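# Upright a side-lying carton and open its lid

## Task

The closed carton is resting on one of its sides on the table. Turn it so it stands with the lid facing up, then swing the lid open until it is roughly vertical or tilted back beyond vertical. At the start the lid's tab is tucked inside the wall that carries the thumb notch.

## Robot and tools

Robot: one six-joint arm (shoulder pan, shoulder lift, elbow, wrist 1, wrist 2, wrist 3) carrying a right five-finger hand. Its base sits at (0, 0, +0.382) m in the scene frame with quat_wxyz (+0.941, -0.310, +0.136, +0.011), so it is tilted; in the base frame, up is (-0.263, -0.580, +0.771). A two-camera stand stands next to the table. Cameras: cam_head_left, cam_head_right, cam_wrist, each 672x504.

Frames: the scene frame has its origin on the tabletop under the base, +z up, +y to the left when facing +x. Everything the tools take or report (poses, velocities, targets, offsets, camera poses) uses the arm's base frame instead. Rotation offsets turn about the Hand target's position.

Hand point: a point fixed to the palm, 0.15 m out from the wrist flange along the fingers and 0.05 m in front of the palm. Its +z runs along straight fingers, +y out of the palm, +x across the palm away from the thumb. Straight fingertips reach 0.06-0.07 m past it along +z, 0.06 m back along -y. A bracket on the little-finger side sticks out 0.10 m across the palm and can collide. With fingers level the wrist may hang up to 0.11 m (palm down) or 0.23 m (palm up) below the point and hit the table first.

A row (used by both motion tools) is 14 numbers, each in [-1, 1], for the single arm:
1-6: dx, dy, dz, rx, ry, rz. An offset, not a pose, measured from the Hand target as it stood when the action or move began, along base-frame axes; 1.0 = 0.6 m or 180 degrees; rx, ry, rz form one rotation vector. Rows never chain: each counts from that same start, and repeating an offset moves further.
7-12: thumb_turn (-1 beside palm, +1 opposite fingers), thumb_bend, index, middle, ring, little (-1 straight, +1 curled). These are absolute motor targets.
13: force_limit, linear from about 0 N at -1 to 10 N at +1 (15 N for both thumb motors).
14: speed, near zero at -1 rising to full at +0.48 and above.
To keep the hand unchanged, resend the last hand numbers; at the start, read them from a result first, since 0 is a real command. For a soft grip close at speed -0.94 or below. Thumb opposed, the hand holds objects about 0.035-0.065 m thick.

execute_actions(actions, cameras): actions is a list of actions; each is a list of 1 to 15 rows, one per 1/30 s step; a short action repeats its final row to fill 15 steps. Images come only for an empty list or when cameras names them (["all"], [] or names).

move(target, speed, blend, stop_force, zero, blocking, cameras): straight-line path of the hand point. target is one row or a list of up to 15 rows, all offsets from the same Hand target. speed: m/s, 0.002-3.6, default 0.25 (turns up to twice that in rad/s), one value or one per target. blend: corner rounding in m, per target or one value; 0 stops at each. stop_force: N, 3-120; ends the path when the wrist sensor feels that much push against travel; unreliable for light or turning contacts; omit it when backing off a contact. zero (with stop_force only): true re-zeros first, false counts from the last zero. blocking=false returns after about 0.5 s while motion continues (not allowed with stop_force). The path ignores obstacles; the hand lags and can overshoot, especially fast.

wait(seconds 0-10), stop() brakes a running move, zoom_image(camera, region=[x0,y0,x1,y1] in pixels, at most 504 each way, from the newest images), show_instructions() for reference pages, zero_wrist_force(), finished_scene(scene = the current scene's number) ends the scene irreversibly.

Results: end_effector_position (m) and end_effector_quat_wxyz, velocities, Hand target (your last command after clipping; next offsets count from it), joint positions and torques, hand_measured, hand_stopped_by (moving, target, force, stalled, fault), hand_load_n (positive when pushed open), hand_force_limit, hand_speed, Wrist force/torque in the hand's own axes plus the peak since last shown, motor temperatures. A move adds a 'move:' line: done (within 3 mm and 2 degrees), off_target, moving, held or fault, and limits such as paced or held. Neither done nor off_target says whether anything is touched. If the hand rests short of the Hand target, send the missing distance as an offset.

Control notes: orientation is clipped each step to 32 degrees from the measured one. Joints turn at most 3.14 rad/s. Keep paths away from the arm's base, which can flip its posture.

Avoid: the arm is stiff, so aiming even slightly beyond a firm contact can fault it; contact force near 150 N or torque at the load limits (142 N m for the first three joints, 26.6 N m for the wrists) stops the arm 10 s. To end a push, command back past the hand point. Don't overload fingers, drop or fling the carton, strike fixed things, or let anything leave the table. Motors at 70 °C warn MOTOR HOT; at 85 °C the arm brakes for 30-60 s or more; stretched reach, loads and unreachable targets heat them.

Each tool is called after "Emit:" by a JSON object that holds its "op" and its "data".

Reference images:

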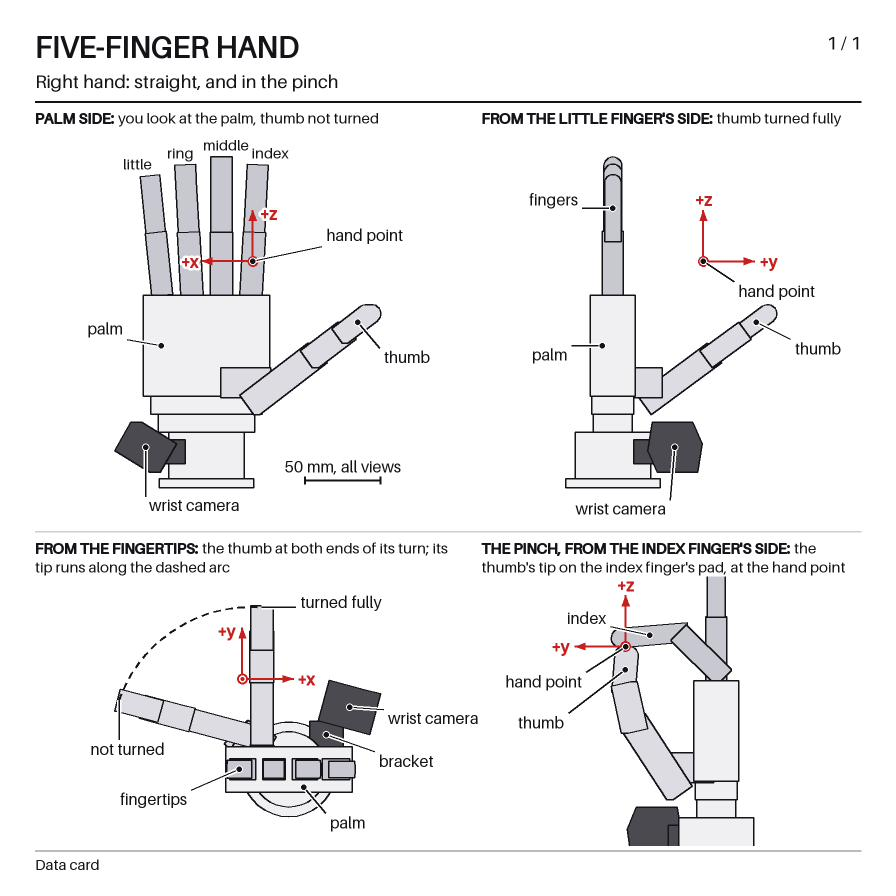

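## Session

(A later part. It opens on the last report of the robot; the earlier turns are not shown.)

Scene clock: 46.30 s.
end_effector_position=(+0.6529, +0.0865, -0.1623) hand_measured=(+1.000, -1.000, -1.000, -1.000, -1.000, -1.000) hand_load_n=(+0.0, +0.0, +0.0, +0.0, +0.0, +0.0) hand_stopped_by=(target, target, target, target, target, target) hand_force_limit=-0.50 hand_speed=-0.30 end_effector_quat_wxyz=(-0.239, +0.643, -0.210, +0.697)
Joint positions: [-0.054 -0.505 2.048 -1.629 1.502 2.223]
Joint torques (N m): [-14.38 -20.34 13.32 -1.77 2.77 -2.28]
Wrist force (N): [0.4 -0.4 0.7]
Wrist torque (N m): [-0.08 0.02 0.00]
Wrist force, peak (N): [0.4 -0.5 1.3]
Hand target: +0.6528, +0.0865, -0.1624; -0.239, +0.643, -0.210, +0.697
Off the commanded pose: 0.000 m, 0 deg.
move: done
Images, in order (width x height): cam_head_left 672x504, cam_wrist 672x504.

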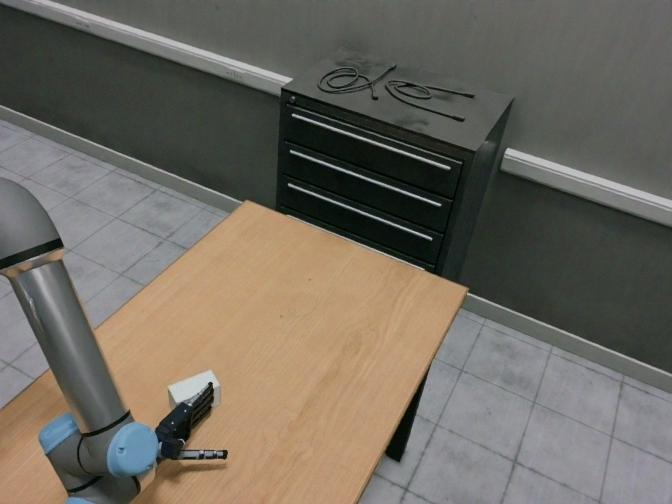

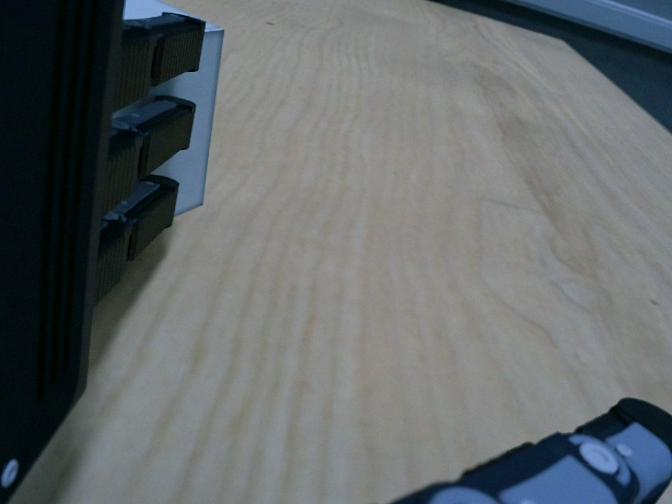

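Emit:
{"op": "move", "data": {"target": [[-0.1152,-0.0686,0.082,0,0,0,1,-1,-1,-1,-1,-1,-0.5,-0.3],[-0.1872,0.1601,0.2622,0.0438,0.0967,-0.1285,1,-1,-1,-1,-1,-1,-0.5,-0.3],[-0.1087,0.2344,0.1372,0.0438,0.0967,-0.1285,1,-1,-1,-1,-1,-1,-0.5,-0.3]], "speed": [0.3,0.4,0.2], "blend": [0.03,0.02,0], "cameras": ["cam_head_left","cam_wrist"]}}

Emit:
{"op": "zoom_image", "data": {"camera": "cam_head_left", "region": [140, 365, 235, 460]}}

Scene clock: 48.90 s.
end_effector_position=(+0.5875, +0.2272, -0.0800) hand_measured=(+1.000, -1.000, -1.000, -1.000, -1.000, -1.000) hand_load_n=(+0.5, +0.0, +0.0, +0.0, +0.0, +0.0) hand_stopped_by=(target, target, target, target, target, target) hand_force_limit=-0.50 hand_speed=-0.30 end_effector_quat_wxyz=(-0.104, +0.668, -0.414, +0.610)
Joint positions: [0.454 -0.767 1.739 -0.626 2.38 2.55]
Joint torques (N m): [-16.89 -29.47 -1.3 -0.4 -0.42 -2.25]
Wrist force (N): [0.6 -0.4 0.5]
Wrist torque (N m): [-0.06 -0.04 0.01]
Wrist force, peak (N): [1.8 -3.0 -0.8]
Hand target: +0.5876, +0.2272, -0.0801; -0.104, +0.668, -0.414, +0.610
Off the commanded pose: 0.000 m, 0 deg.
move: done
Images, in order (width x height): cam_head_left 672x504, cam_wrist 672x504.

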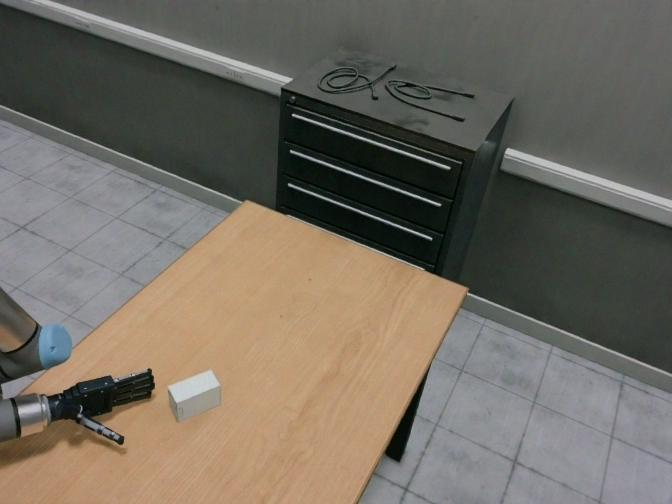

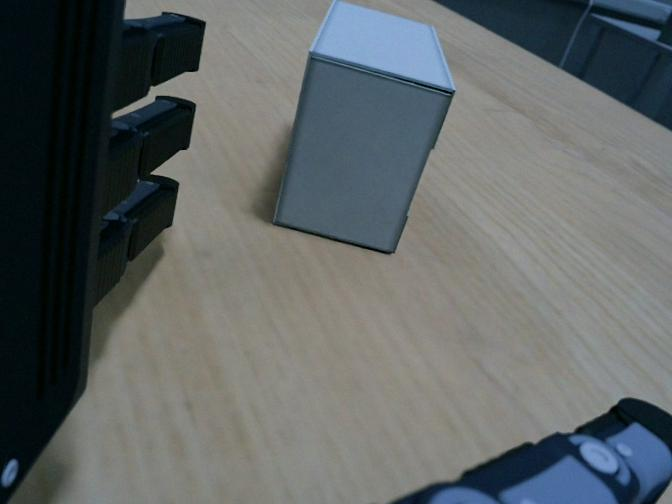

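Scaled by 5.305.

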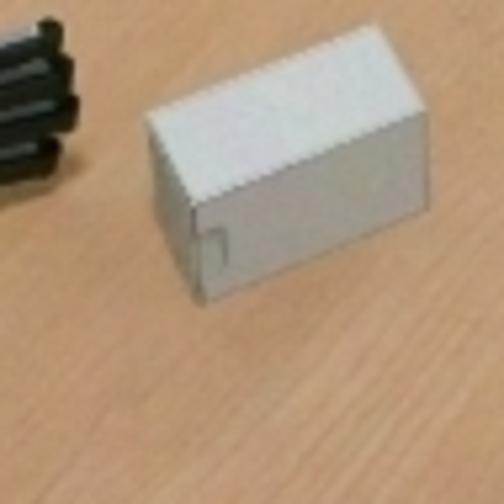

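Emit:
{"op": "move", "data": {"target": [[0.1658,-0.0918,-0.0147,0,0,0,1,-1,-1,-1,-1,-1,-0.5,-0.3],[0.1538,-0.1101,-0.0326,0,0,0,1,-0.58,-1,-1,-1,-1,-0.6,-0.3],[0.1538,-0.1101,-0.0326,0,0,0,1,0.5,-1,-1,-1,-1,-0.6,-0.9]], "speed": [0.15,0.06,0.05], "cameras": ["cam_wrist","cam_head_left"]}}

Scene clock: 54.50 s.
end_effector_position=(+0.6799, +0.1611, -0.0996) hand_measured=(+1.000, -0.304, -1.000, -1.000, -1.000, -1.000) hand_load_n=(+0.5, +3.0, +0.0, +0.5, +0.0, +0.0) hand_stopped_by=(target, force, target, target, target, target) hand_force_limit=-0.60 hand_speed=-0.90 end_effector_quat_wxyz=(-0.104, +0.668, -0.414, +0.610)
Joint positions: [0.269 -0.686 1.624 -0.643 2.204 2.473]
Joint torques (N m): [-10.75 -43.41 -12.09 -0.89 2.73 2.27]
Wrist force (N): [1.4 -0.1 0.3]
Wrist torque (N m): [-0.03 -0.09 0.19]
Wrist force, peak (N): [0.7 -0.2 2.2]
Hand target: +0.6799, +0.1611, -0.0996; -0.104, +0.668, -0.414, +0.610
Off the commanded pose: 0.000 m, 0 deg.
move: done
Images, in order (width x height): cam_head_left 672x504, cam_wrist 672x504.

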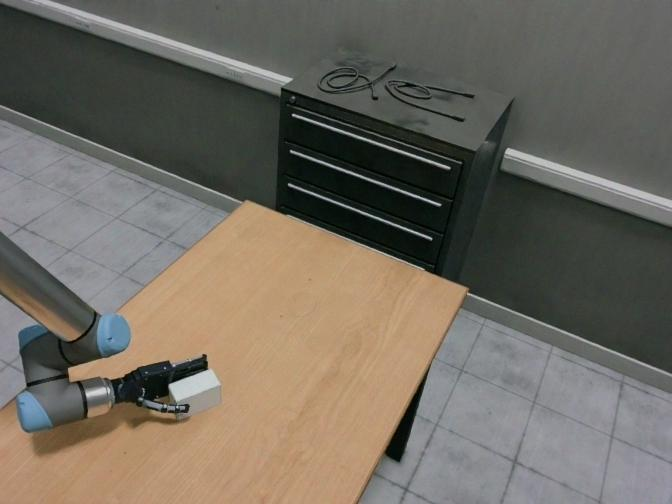

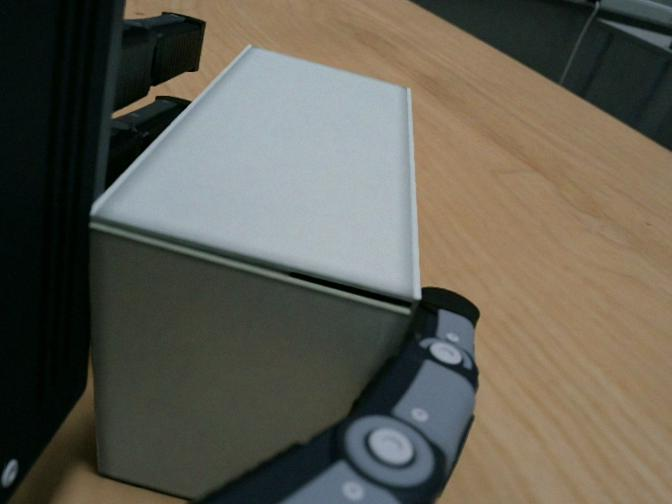

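Emit:
{"op": "move", "data": {"target": [[-0.035,-0.0774,0.1028,0,0,0,1,0.5,-1,-1,-1,-1,-0.6,-0.9],[-0.1001,-0.0957,0.1253,0.2206,0.3191,0.3155,1,0.5,-1,-1,-1,-1,-0.6,-0.9],[-0.1185,-0.0886,0.0594,-0.1818,0.2428,0.5451,1,0.5,-1,-1,-1,-1,-0.6,-0.9]], "speed": [0.2,0.5,0.5], "blend": [0.02,0.02,0], "cameras": ["cam_head_left","cam_wrist"]}}

Scene clock: 59.33 s.
end_effector_position=(+0.6088, +0.1080, -0.0639) hand_measured=(+1.000, -0.304, -1.000, -1.000, -1.000, -1.000) hand_load_n=(+0.5, +2.0, +0.0, +0.0, +0.0, +0.0) hand_stopped_by=(target, force, target, target, target, target) hand_force_limit=-0.60 hand_speed=-0.90 end_effector_quat_wxyz=(-0.205, +0.895, +0.368, +0.149)
Joint positions: [-0.158 -0.671 1.329 0.869 1.06 0.644]
Joint torques (N m): [-32.23 -29.49 -17.83 2.37 -0.98 -1.52]
Wrist force (N): [1.6 1.8 1.5]
Wrist torque (N m): [0.23 -0.38 0.20]
Wrist force, peak (N): [2.2 2.1 1.4]
Hand target: +0.6088, +0.1079, -0.0640; -0.205, +0.895, +0.368, +0.149
Off the commanded pose: 0.000 m, 0 deg.
move: done
Images, in order (width x height): cam_head_left 672x504, cam_wrist 672x504.

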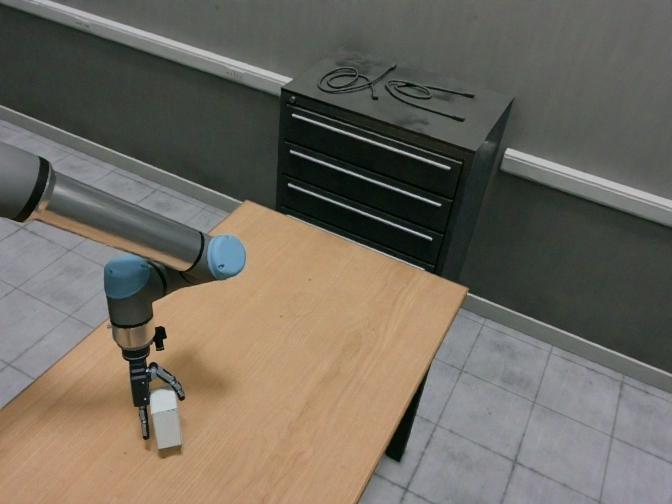

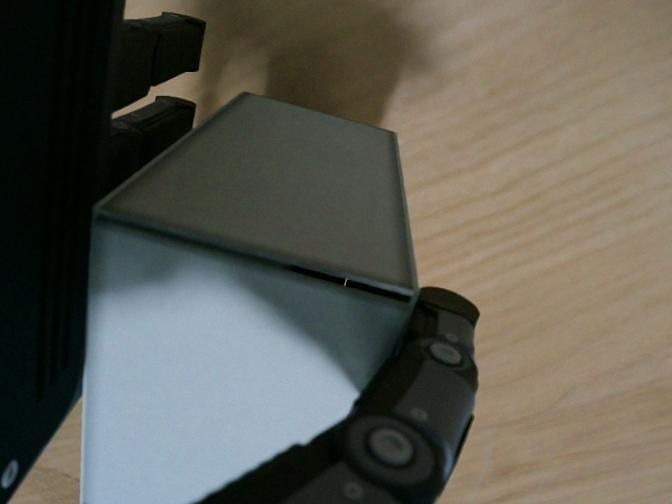

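Emit:
{"op": "move", "data": {"target": [0.0123,0.0271,-0.036,0,0,0,1,0.5,-1,-1,-1,-1,-0.6,-0.9], "speed": 0.12}}

Emit:
{"op": "move", "data": {"target": [0.0088,0.0194,-0.0257,0,0,0,1,0.5,-1,-1,-1,-1,-0.6,-0.9], "speed": 0.015, "stop_force": 3, "cameras": ["cam_head_left","cam_wrist"]}}

Emit:
{"op": "zoom_image", "data": {"camera": "cam_head_left", "region": [100, 360, 220, 480]}}

Scene clock: 60.40 s.
end_effector_position=(+0.6163, +0.1242, -0.0856) hand_measured=(+1.000, -0.304, -1.000, -1.000, -1.000, -1.000) hand_load_n=(+1.0, +2.0, +0.0, +0.0, +0.0, +0.0) hand_stopped_by=(target, force, target, target, target, target) hand_force_limit=-0.60 hand_speed=-0.90 end_effector_quat_wxyz=(-0.205, +0.895, +0.368, +0.149) end_effector_velocity=(-0.001, -0.001, +0.002) end_effector_angular_velocity=(+0.000, +0.001, +0.003)
Joint positions: [-0.127 -0.623 1.293 0.839 1.062 0.68]
Joint velocities: [-0.002 -0.004 0.004 0.004 0 -0.006]
Joint torques (N m): [-32.38 -45.96 -0.13 3.59 2.3 -2.49]
Wrist force (N): [1.5 1.9 1.3]
Wrist torque (N m): [0.25 -0.36 0.25]
Wrist force, peak (N): [1.7 2.0 1.9]
Hand target: +0.6162, +0.1242, -0.0856; -0.205, +0.895, +0.368, +0.149
Off the commanded pose: 0.000 m, 0 deg.
move: done

Scene clock: 61.83 s.
end_effector_position=(+0.6183, +0.1288, -0.0917) hand_measured=(+1.000, -0.304, -1.000, -1.000, -1.000, -1.000) hand_load_n=(+1.0, +2.5, +0.0, +0.0, +0.0, +0.0) hand_stopped_by=(target, force, target, target, target, target) hand_force_limit=-0.60 hand_speed=-0.90 end_effector_quat_wxyz=(-0.205, +0.895, +0.368, +0.149)
Joint positions: [-0.118 -0.61 1.283 0.831 1.062 0.69]
Joint torques (N m): [-31.62 -48.46 2.05 4.09 -1.59 -2.52]
Wrist force (N): [1.4 2.0 1.7]
Wrist torque (N m): [0.25 -0.36 0.29]
Wrist force, peak (N): [0.6 3.1 -3.8]
Hand target: +0.6183, +0.1288, -0.0917; -0.205, +0.895, +0.368, +0.149 (not the last commanded pose)
Off the commanded pose: 0.012 m, 0 deg.
move: contact
Images, in order (width x height): cam_head_left 672x504, cam_wrist 672x504.

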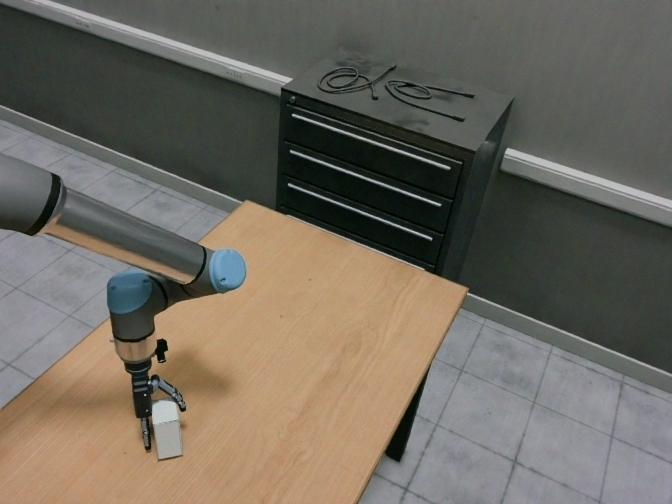

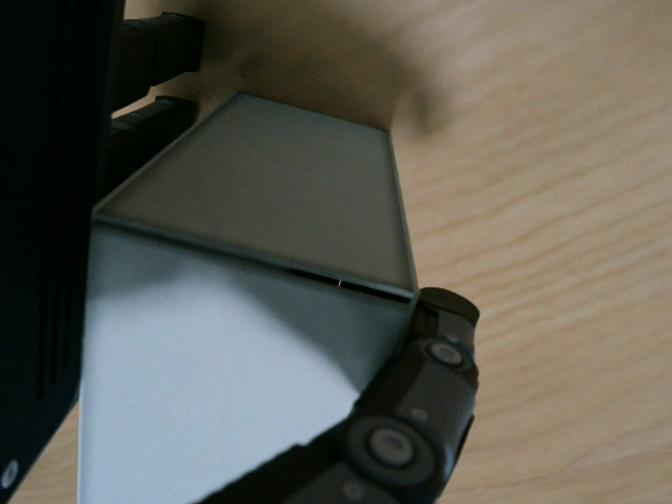

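Scaled by 4.200.

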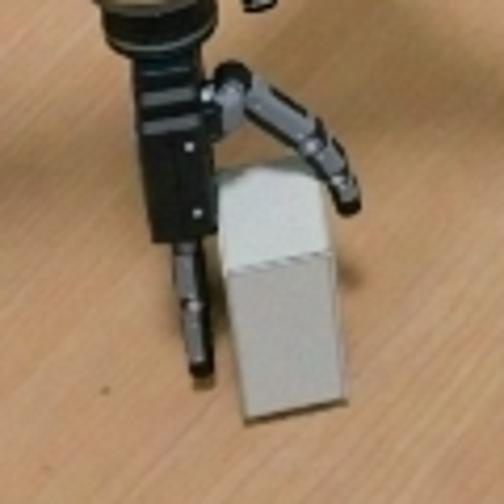

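Emit:
{"op": "move", "data": {"target": [0,0,0,0,0,0,1,-0.5,-1,-1,-1,-1,-0.6,-0.8], "speed": 0.05, "cameras": ["cam_head_left","cam_wrist"]}}

Emit:
{"op": "zoom_image", "data": {"camera": "cam_head_left", "region": [120, 380, 220, 480]}}

Scene clock: 62.93 s.
end_effector_position=(+0.6183, +0.1288, -0.0917) hand_measured=(+1.000, -0.500, -1.000, -1.000, -1.000, -1.000) hand_load_n=(+0.0, +0.0, +0.0, +0.0, +0.0, +0.0) hand_stopped_by=(target, target, target, target, target, target) hand_force_limit=-0.60 hand_speed=-0.80 end_effector_quat_wxyz=(-0.205, +0.895, +0.368, +0.149)
Joint positions: [-0.118 -0.61 1.283 0.831 1.062 0.69]
Joint torques (N m): [-33.37 -45.69 1.81 3.85 -1.42 -2.2]
Wrist force (N): [1.3 1.8 1.2]
Wrist torque (N m): [0.25 -0.34 0.28]
Wrist force, peak (N): [1.3 2.0 1.8]
Hand target: +0.6183, +0.1288, -0.0917; -0.205, +0.895, +0.368, +0.149
Off the commanded pose: 0.000 m, 0 deg.
move: done
Images, in order (width x height): cam_head_left 672x504, cam_wrist 672x504.

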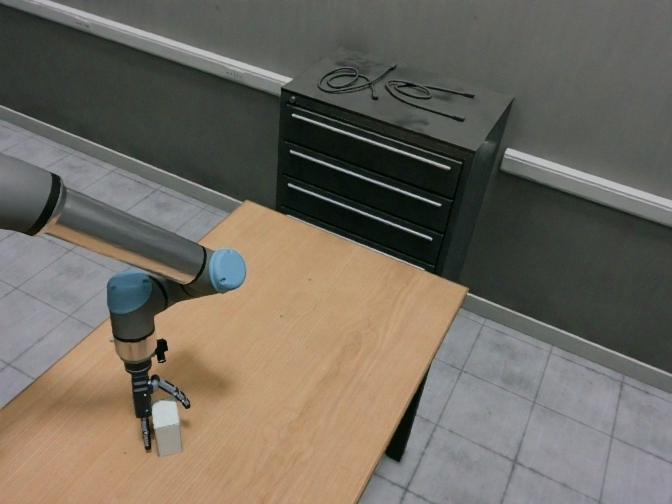

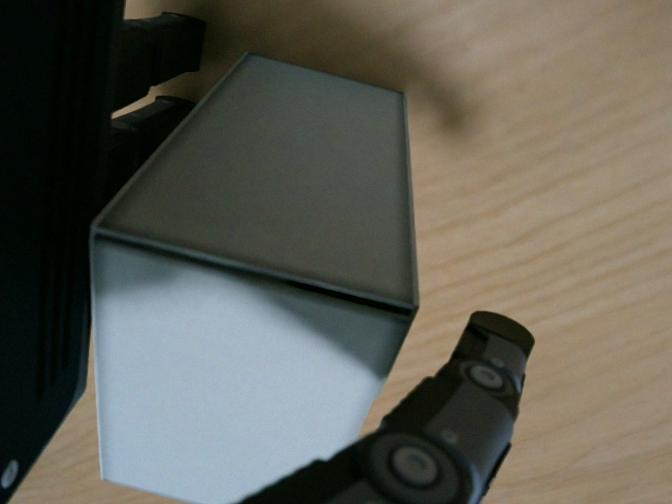

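Scaled by 5.040.

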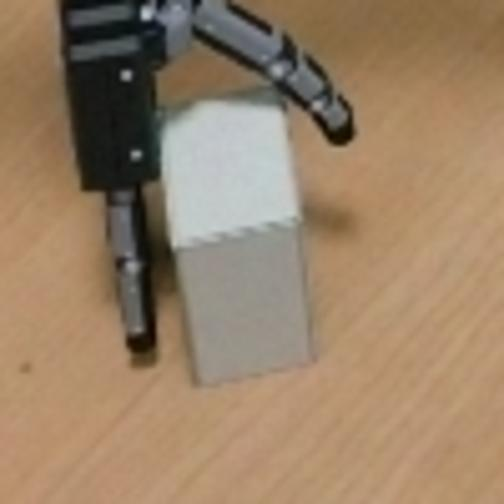

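Emit:
{"op": "move", "data": {"target": [[0,0,0,0,0,0,1,-1,-1,-1,-1,-1,-0.6,-0.2],[-0.0145,0.0131,0.0049,0,0,0,1,-1,-1,-1,-1,-1,-0.6,-0.2],[-0.0583,-0.0836,0.1334,0,0,0,1,-1,-1,-1,-1,-1,-0.6,-0.2],[-0.1732,-0.0169,0.2006,-0.4694,-0.196,0.8295,1,-1,-1,-1,-1,-1,-0.6,-0.2]], "speed": [0.05,0.05,0.2,0.6], "blend": [0,0.003,0.01,0], "cameras": ["cam_head_left","cam_wrist"]}}

Emit:
{"op": "zoom_image", "data": {"camera": "cam_head_left", "region": [120, 380, 220, 480]}}

Scene clock: 68.40 s.
end_effector_position=(+0.5143, +0.1186, +0.0287) hand_measured=(+1.000, -1.000, -1.000, -1.000, -1.000, -1.000) hand_load_n=(+0.0, +0.0, +0.0, +0.0, +0.0, +0.0) hand_stopped_by=(target, target, target, target, target, target) hand_force_limit=-0.60 hand_speed=-0.20 end_effector_quat_wxyz=(+0.370, -0.206, +0.891, -0.166)
Joint positions: [-0.143 -1.293 2.133 -0.103 1.608 -2.185]
Joint torques (N m): [-8.21 -15.3 -18.55 1.7 1.09 -1.81]
Wrist force (N): [1.8 1.5 1.4]
Wrist torque (N m): [0.25 -0.38 0.25]
Wrist force, peak (N): [2.0 1.1 3.1]
Hand target: +0.5143, +0.1187, +0.0287; +0.370, -0.206, +0.891, -0.166
Off the commanded pose: 0.000 m, 0 deg.
move: done
Images, in order (width x height): cam_head_left 672x504, cam_wrist 672x504.

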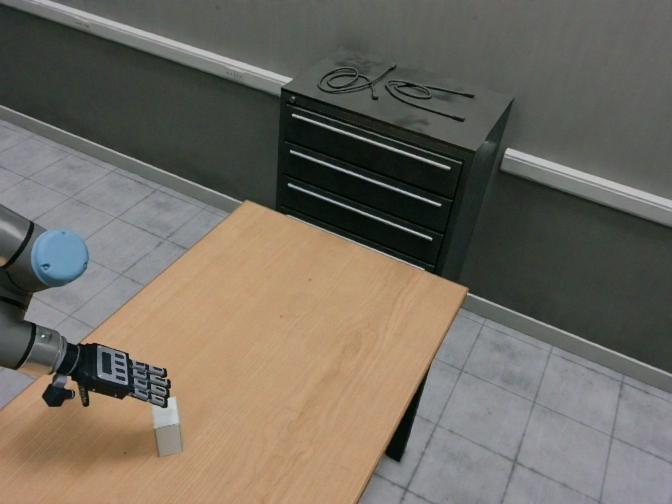

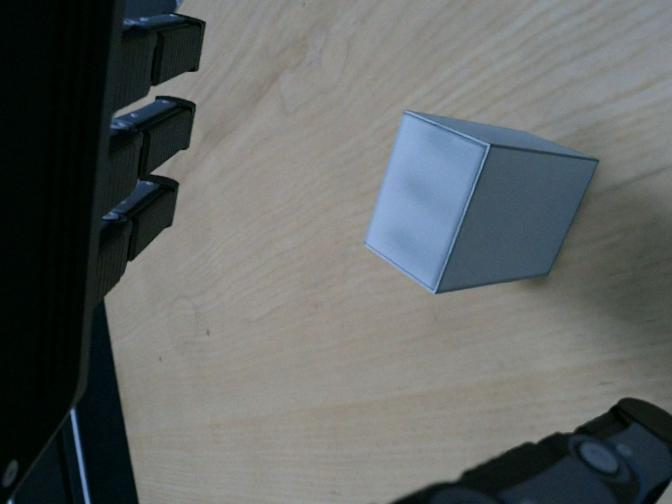

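Scaled by 5.040.

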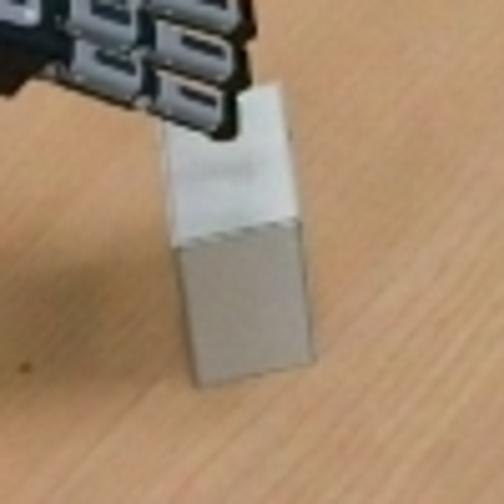

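Emit:
{"op": "move", "data": {"target": [0.1589,-0.0238,-0.0718,0,0,0,1,-1,-0.08,-0.08,-0.08,-0.08,-0.6,0], "speed": 0.25, "cameras": ["cam_head_left","cam_wrist"]}}

Emit:
{"op": "zoom_image", "data": {"camera": "cam_head_left", "region": [120, 360, 220, 460]}}

Scene clock: 70.17 s.
end_effector_position=(+0.6096, +0.1044, -0.0144) hand_measured=(+1.000, -1.000, -0.080, -0.080, -0.080, -0.080) hand_load_n=(+0.0, +0.0, +0.0, +0.0, +0.0, +0.0) hand_stopped_by=(target, target, target, target, target, target) hand_force_limit=-0.60 hand_speed=0.00 end_effector_quat_wxyz=(+0.370, -0.206, +0.891, -0.166)
Joint positions: [-0.144 -1.042 1.887 -0.108 1.607 -2.186]
Joint torques (N m): [-16.89 -20.75 -16.15 -0.97 2.3 2.29]
Wrist force (N): [1.4 1.7 1.3]
Wrist torque (N m): [0.32 -0.33 0.34]
Wrist force, peak (N): [1.2 1.3 3.1]
Hand target: +0.6097, +0.1044, -0.0144; +0.370, -0.206, +0.891, -0.166
Off the commanded pose: 0.000 m, 0 deg.
move: done
Images, in order (width x height): cam_head_left 672x504, cam_wrist 672x504.

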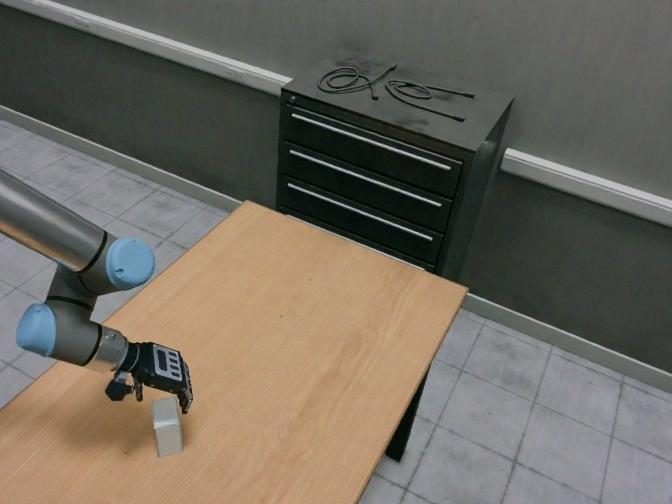

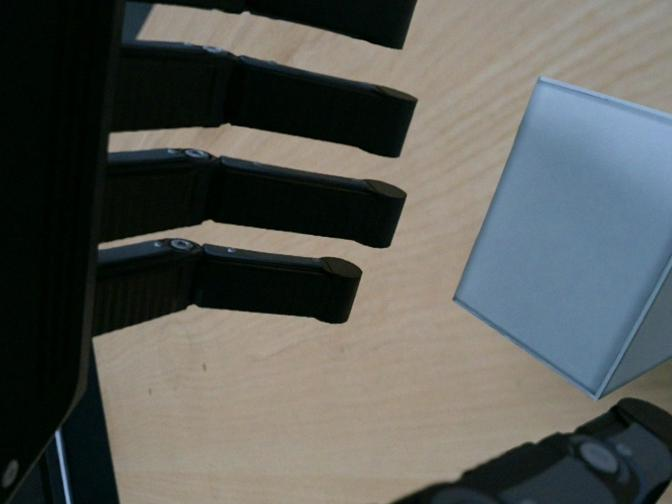

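Scaled by 5.040.

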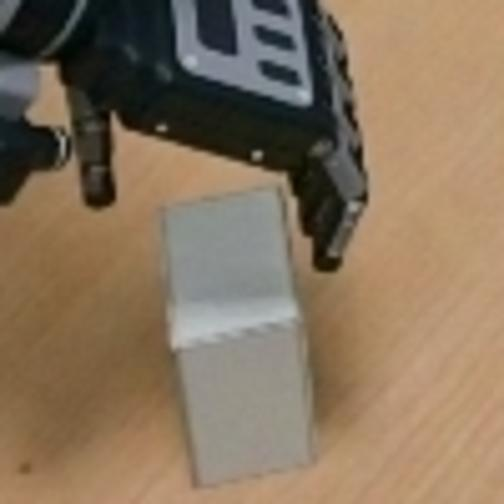

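Emit:
{"op": "move", "data": {"target": [0.0219,0.0484,-0.0642,0,0,0,1,-1,-0.08,-0.08,-0.08,-0.08,-0.6,0], "speed": 0.1, "cameras": ["cam_head_left","cam_wrist","cam_head_right"]}}

Emit:
{"op": "zoom_image", "data": {"camera": "cam_head_left", "region": [120, 370, 220, 470]}}

Scene clock: 71.50 s.
end_effector_position=(+0.6229, +0.1334, -0.0528) hand_measured=(+1.000, -1.000, -0.080, -0.080, -0.080, -0.080) hand_load_n=(+0.0, +0.0, +0.0, +0.0, +0.0, +0.0) hand_stopped_by=(target, target, target, target, target, target) hand_force_limit=-0.60 hand_speed=0.00 end_effector_quat_wxyz=(+0.370, -0.206, +0.891, -0.166)
Joint positions: [-0.072 -0.938 1.84 -0.162 1.661 -2.137]
Joint torques (N m): [-21.2 -31.61 6.01 3.04 -0.55 -2.27]
Wrist force (N): [1.8 1.6 1.4]
Wrist torque (N m): [0.31 -0.37 0.37]
Wrist force, peak (N): [1.6 2.6 2.0]
Hand target: +0.6228, +0.1334, -0.0529; +0.370, -0.206, +0.891, -0.166
Off the commanded pose: 0.000 m, 0 deg.
move: done

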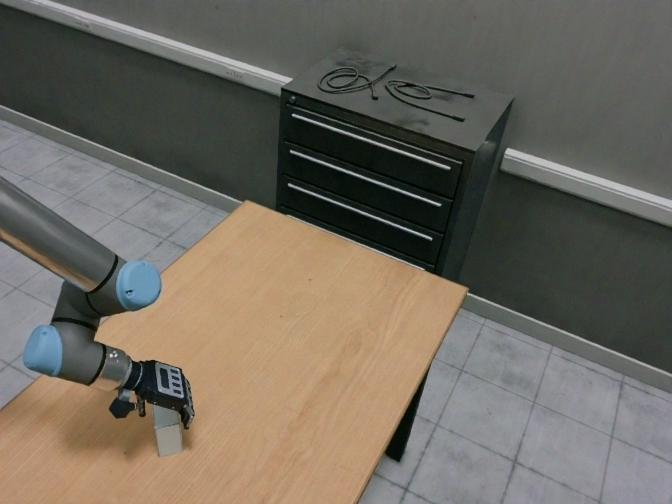

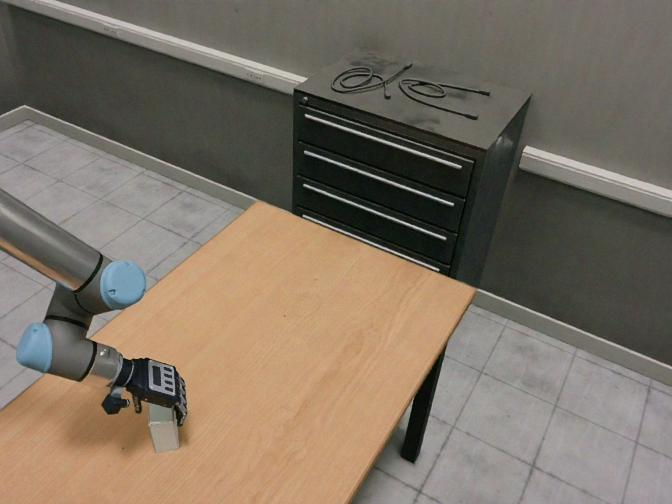

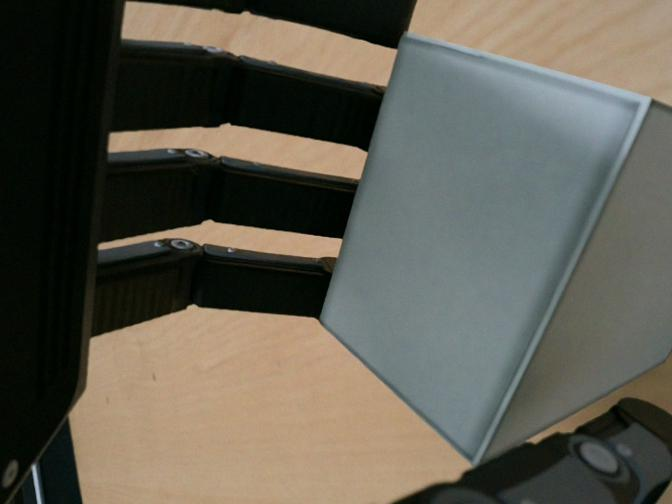

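Scaled by 5.040.

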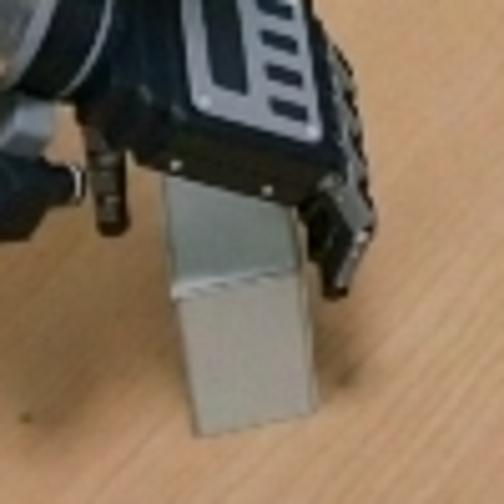

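Emit:
{"op": "move", "data": {"target": [[-0.0134,-0.0102,-0.0123,0,0,0,1,-1,-0.08,-0.08,-0.08,-0.08,-0.6,0],[-0.0134,-0.0102,-0.0123,0,0,0,1,-0.3,-0.08,-0.08,-0.08,-0.08,-0.7,-0.88]], "speed": 0.05, "cameras": ["cam_head_left","cam_wrist"]}}

Emit:
{"op": "zoom_image", "data": {"camera": "cam_head_left", "region": [120, 370, 220, 470]}}

Scene clock: 75.87 s.
end_effector_position=(+0.6148, +0.1273, -0.0603) hand_measured=(+1.000, -0.732, -0.080, -0.080, -0.080, -0.080) hand_load_n=(+0.5, +2.5, +0.0, +2.0, +0.0, +0.0) hand_stopped_by=(target, force, target, target, target, target) hand_force_limit=-0.70 hand_speed=-0.88 end_effector_quat_wxyz=(+0.370, -0.206, +0.891, -0.166)
Joint positions: [-0.088 -0.938 1.871 -0.194 1.649 -2.148]
Joint torques (N m): [-11.66 -40.09 -15.69 2.92 2.99 2.16]
Wrist force (N): [1.5 0.1 0.9]
Wrist torque (N m): [0.23 -0.32 0.38]
Wrist force, peak (N): [1.8 1.7 1.8]
Hand target: +0.6148, +0.1273, -0.0603; +0.370, -0.206, +0.891, -0.166
Off the commanded pose: 0.000 m, 0 deg.
move: done
Images, in order (width x height): cam_head_left 672x504, cam_wrist 672x504.

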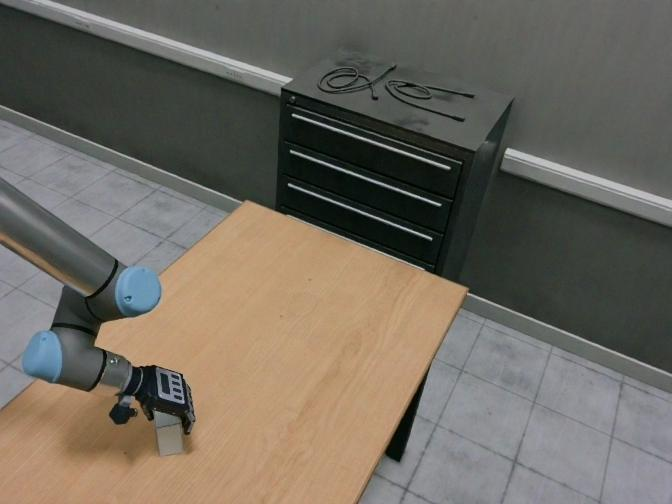

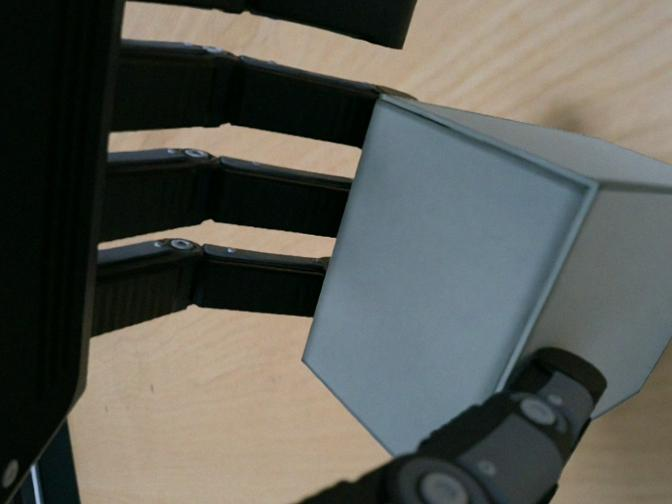

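Scaled by 5.040.

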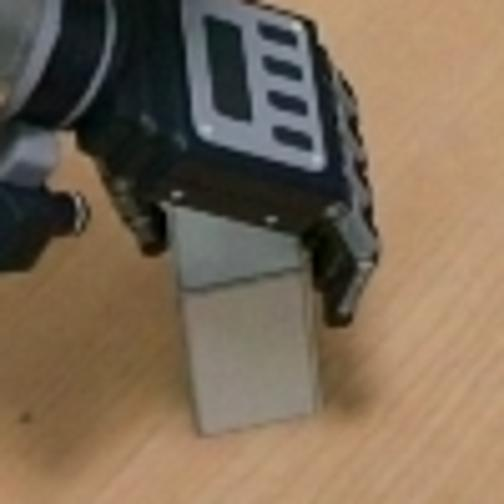

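Emit:
{"op": "zoom_image", "data": {"camera": "cam_wrist", "region": [290, 80, 450, 240]}}

Scaled by 3.150.

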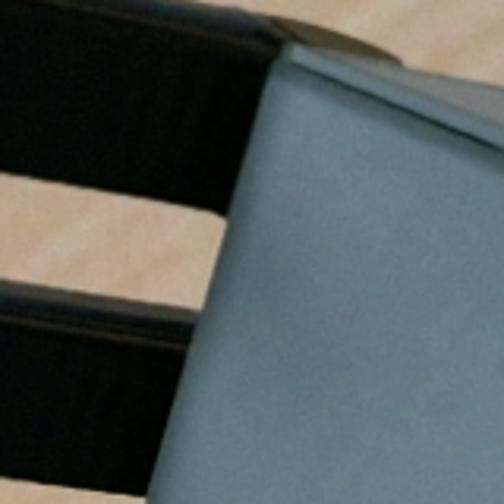

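Emit:
{"op": "move", "data": {"target": [0,0,0,0,0,0,1,-0.3,-0.08,0.15,-0.08,-0.08,-0.3,-0.9], "speed": 0.05, "cameras": ["cam_wrist"]}}

Scene clock: 76.80 s.
end_effector_position=(+0.6148, +0.1273, -0.0603) hand_measured=(+1.000, -0.732, -0.080, -0.072, -0.080, -0.080) hand_load_n=(+1.0, +4.5, +0.0, +4.0, +0.0, +0.0) hand_stopped_by=(target, force, target, force, target, target) hand_force_limit=-0.30 hand_speed=-0.90 end_effector_quat_wxyz=(+0.370, -0.206, +0.891, -0.166)
Joint positions: [-0.088 -0.938 1.871 -0.194 1.649 -2.148]
Joint torques (N m): [-12.9 -36.83 -15.64 2.72 2.02 2.17]
Wrist force (N): [1.4 1.6 1.9]
Wrist torque (N m): [0.25 -0.33 0.41]
Wrist force, peak (N): [1.7 1.9 1.8]
Hand target: +0.6148, +0.1273, -0.0603; +0.370, -0.206, +0.891, -0.166
Off the commanded pose: 0.000 m, 0 deg.
move: done
Images, in order (width x height): cam_wrist 672x504.

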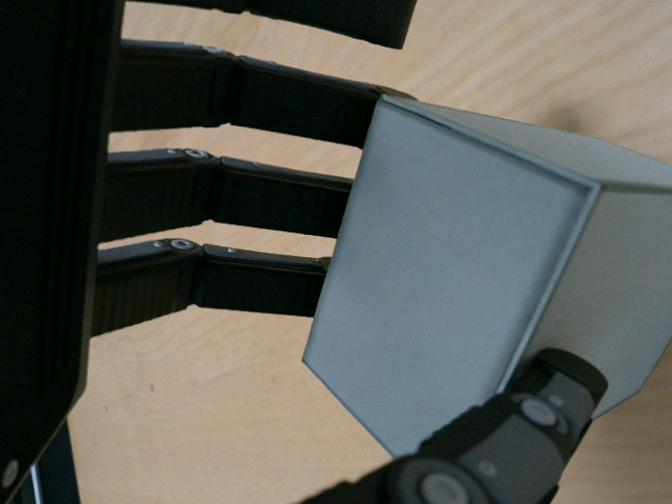

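Emit:
{"op": "move", "data": {"target": [[-0.0088,-0.0193,0.0257,0,0,0,1,-0.3,-0.08,0.15,-0.08,-0.08,-0.3,-0.9],[-0.0829,0.0408,0.0565,0.1786,0.1362,0.1635,1,-0.3,-0.08,0.15,-0.08,-0.08,-0.3,-0.9],[-0.0623,0.0863,-0.0039,0.1786,0.1362,0.1635,1,-0.3,-0.08,0.15,-0.08,-0.08,-0.3,-0.9]], "speed": [0.1,0.35,0.15], "blend": [0.005,0.01,0], "cameras": ["cam_head_left","cam_wrist"]}}

Emit:
{"op": "zoom_image", "data": {"camera": "cam_head_left", "region": [100, 360, 220, 480]}}

Scene clock: 80.00 s.
end_effector_position=(+0.5774, +0.1790, -0.0626) hand_measured=(+1.000, -0.732, -0.080, -0.072, -0.080, -0.080) hand_load_n=(+1.0, +4.0, +0.0, +4.5, +0.0, +0.0) hand_stopped_by=(target, force, target, force, target, target) hand_force_limit=-0.30 hand_speed=-0.90 end_effector_quat_wxyz=(+0.248, -0.342, +0.878, +0.226)
Joint positions: [-0.288 -0.605 1.441 0.596 0.898 -2.554]
Joint torques (N m): [-24.74 -34.37 4.3 2.41 -1.31 -1.36]
Wrist force (N): [1.6 1.5 1.3]
Wrist torque (N m): [0.21 -0.36 0.38]
Wrist force, peak (N): [1.7 2.5 2.3]
Hand target: +0.5774, +0.1791, -0.0626; +0.248, -0.342, +0.878, +0.227
Off the commanded pose: 0.000 m, 0 deg.
move: done
Images, in order (width x height): cam_head_left 672x504, cam_wrist 672x504.

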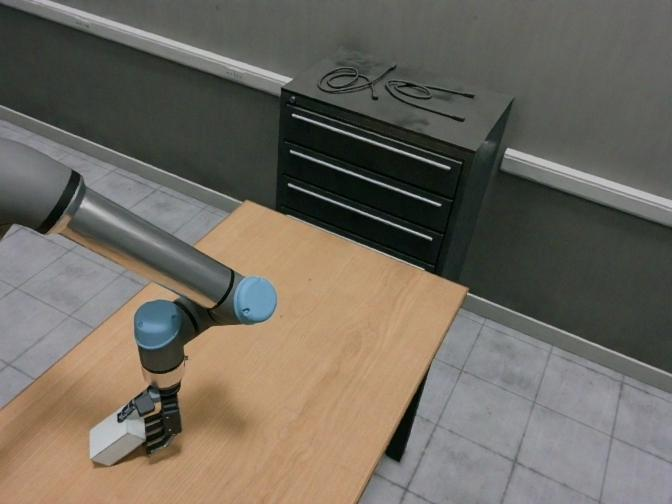

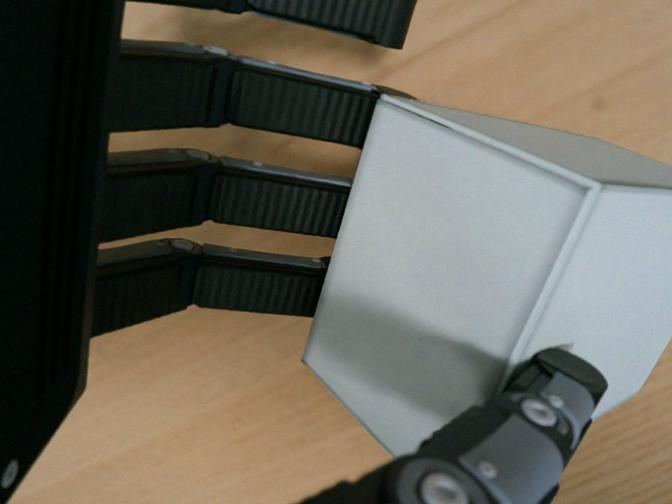

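Scaled by 4.200.

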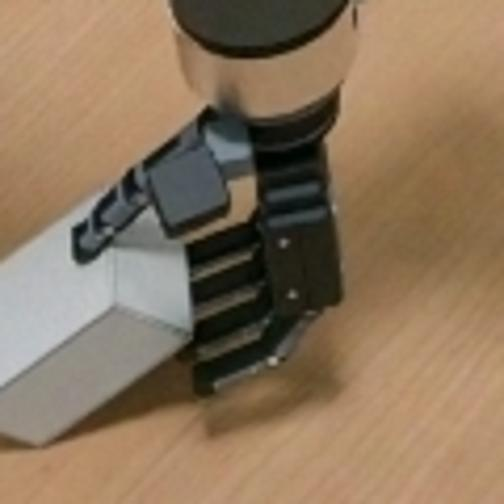

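Emit:
{"op": "move", "data": {"target": [[0.0264,-0.0041,-0.0254,-0.0071,-0.0054,-0.0065,1,-0.3,-0.08,0.15,-0.08,-0.08,-0.3,-0.9],[0.0592,-0.0117,-0.055,-0.0179,-0.0136,-0.0164,1,-0.3,-0.08,0.15,-0.08,-0.08,-0.3,-0.9]], "speed": 0.06, "blend": [0.005,0], "cameras": ["cam_head_left","cam_wrist"]}}

Emit:
{"op": "zoom_image", "data": {"camera": "cam_head_left", "region": [100, 360, 220, 480]}}

Scene clock: 81.57 s.
end_effector_position=(+0.6130, +0.1721, -0.0957) hand_measured=(+1.000, -0.738, -0.080, -0.074, -0.080, -0.080) hand_load_n=(+2.0, +28.5, +8.5, +10.5, +5.0, +0.0) hand_stopped_by=(target, force, target, force, target, target) hand_force_limit=-0.30 hand_speed=-0.90 end_effector_quat_wxyz=(+0.263, -0.331, +0.887, +0.188) end_effector_velocity=(-0.002, +0.000, +0.001) end_effector_angular_velocity=(+0.003, +0.002, +0.003)
Joint positions: [-0.268 -0.551 1.371 0.509 0.953 -2.476]
Joint velocities: [-0.002 -0.001 0.004 0.004 -0.004 -0.006]
Joint torques (N m): [-31.33 -44.23 3.73 3.12 -1.29 -2.34]
Wrist force (N): [1.5 0.5 -2.9]
Wrist torque (N m): [-0.23 -0.33 0.26]
Wrist force, peak (N): [1.5 1.8 -2.4]
Hand target: +0.6129, +0.1721, -0.0956; +0.263, -0.331, +0.887, +0.188
Off the commanded pose: 0.000 m, 0 deg.
move: done
Images, in order (width x height): cam_head_left 672x504, cam_wrist 672x504.

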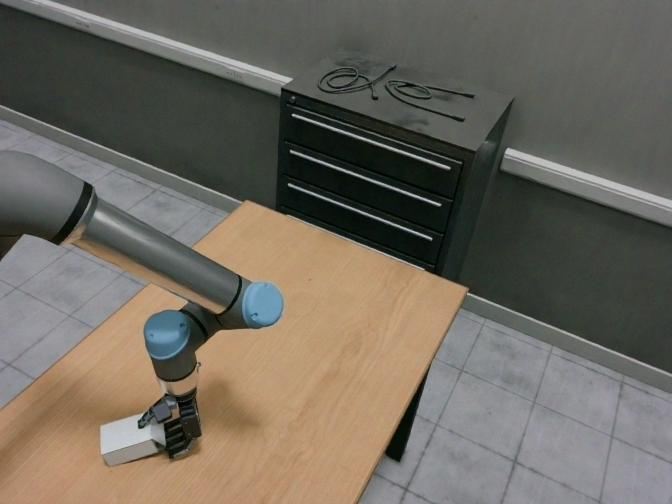

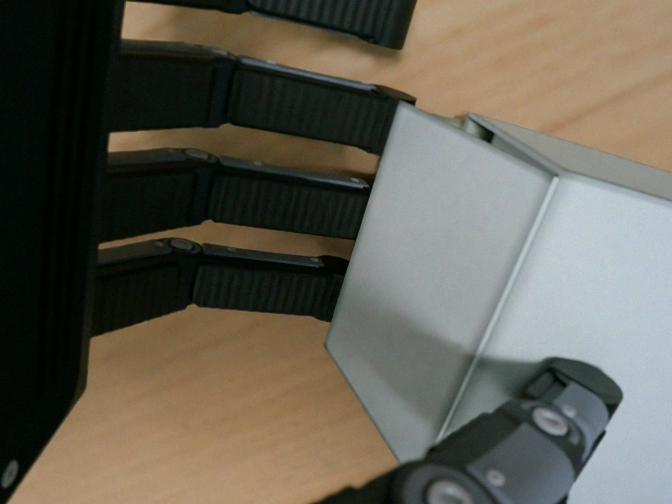

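Scaled by 4.200.

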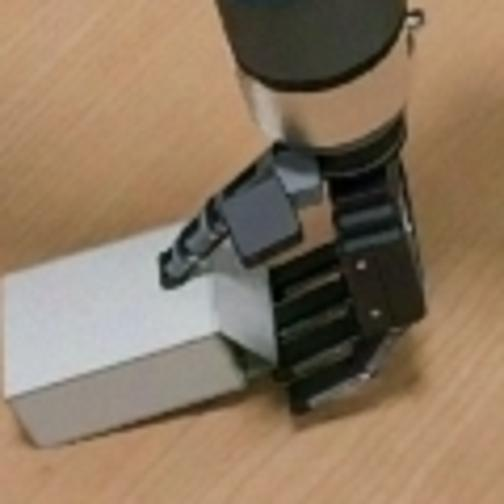

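Emit:
{"op": "move", "data": {"target": [[0,0,0,0,0,0,1,-0.765,-0.08,0.15,-0.08,-0.08,-0.3,-0.9],[0.0279,-0.0048,-0.0265,-0.0286,-0.0218,-0.0262,1,-0.765,-0.08,0.15,-0.08,-0.08,-0.3,-0.9]], "speed": 0.06, "cameras": ["cam_head_left","cam_wrist"]}}

Emit:
{"op": "zoom_image", "data": {"camera": "cam_head_left", "region": [100, 360, 220, 480]}}

Scene clock: 83.80 s.
end_effector_position=(+0.6297, +0.1692, -0.1115) hand_measured=(+1.000, -0.820, -0.080, -0.072, -0.080, -0.080) hand_load_n=(+1.0, +46.0, +0.0, +0.5, +0.0, +0.0) hand_stopped_by=(target, force, target, force, target, target) hand_force_limit=-0.30 hand_speed=-0.90 end_effector_quat_wxyz=(+0.285, -0.312, +0.898, +0.125) end_effector_velocity=(-0.001, +0.001, +0.000) end_effector_angular_velocity=(+0.003, +0.002, +0.005)
Joint positions: [-0.237 -0.589 1.43 0.345 1.054 -2.374]
Joint velocities: [-0.001 0.001 -0.001 0.005 -0.004 -0.005]
Joint torques (N m): [-16.99 -6.62 -14.43 -0.72 0.64 -2.92]
Wrist force (N): [0.2 -18.6 -52.8]
Wrist torque (N m): [-2.76 0.42 -0.01]
Wrist force, peak (N): [0.6 -17.3 -53.3]
Hand target: +0.6297, +0.1692, -0.1115; +0.285, -0.312, +0.897, +0.126
Off the commanded pose: 0.000 m, 0 deg.
move: done
Images, in order (width x height): cam_head_left 672x504, cam_wrist 672x504.

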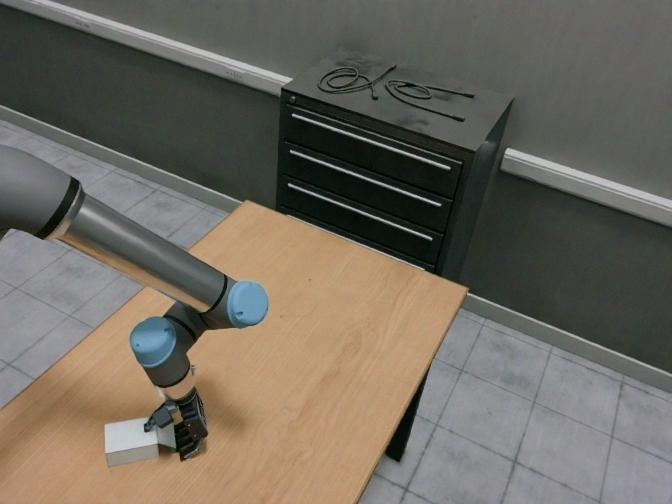

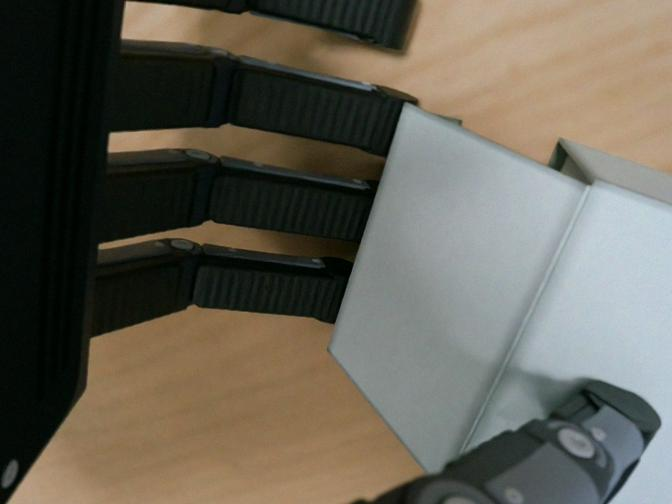

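Scaled by 4.200.

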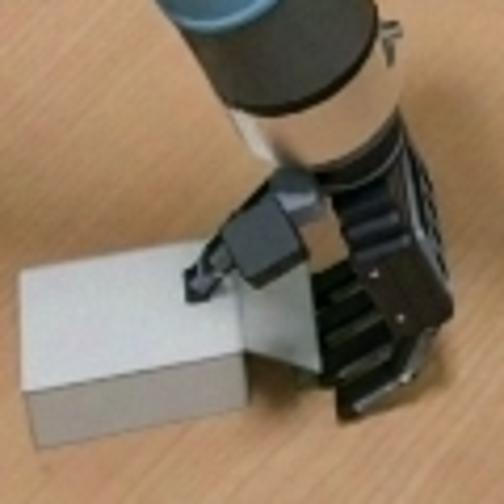

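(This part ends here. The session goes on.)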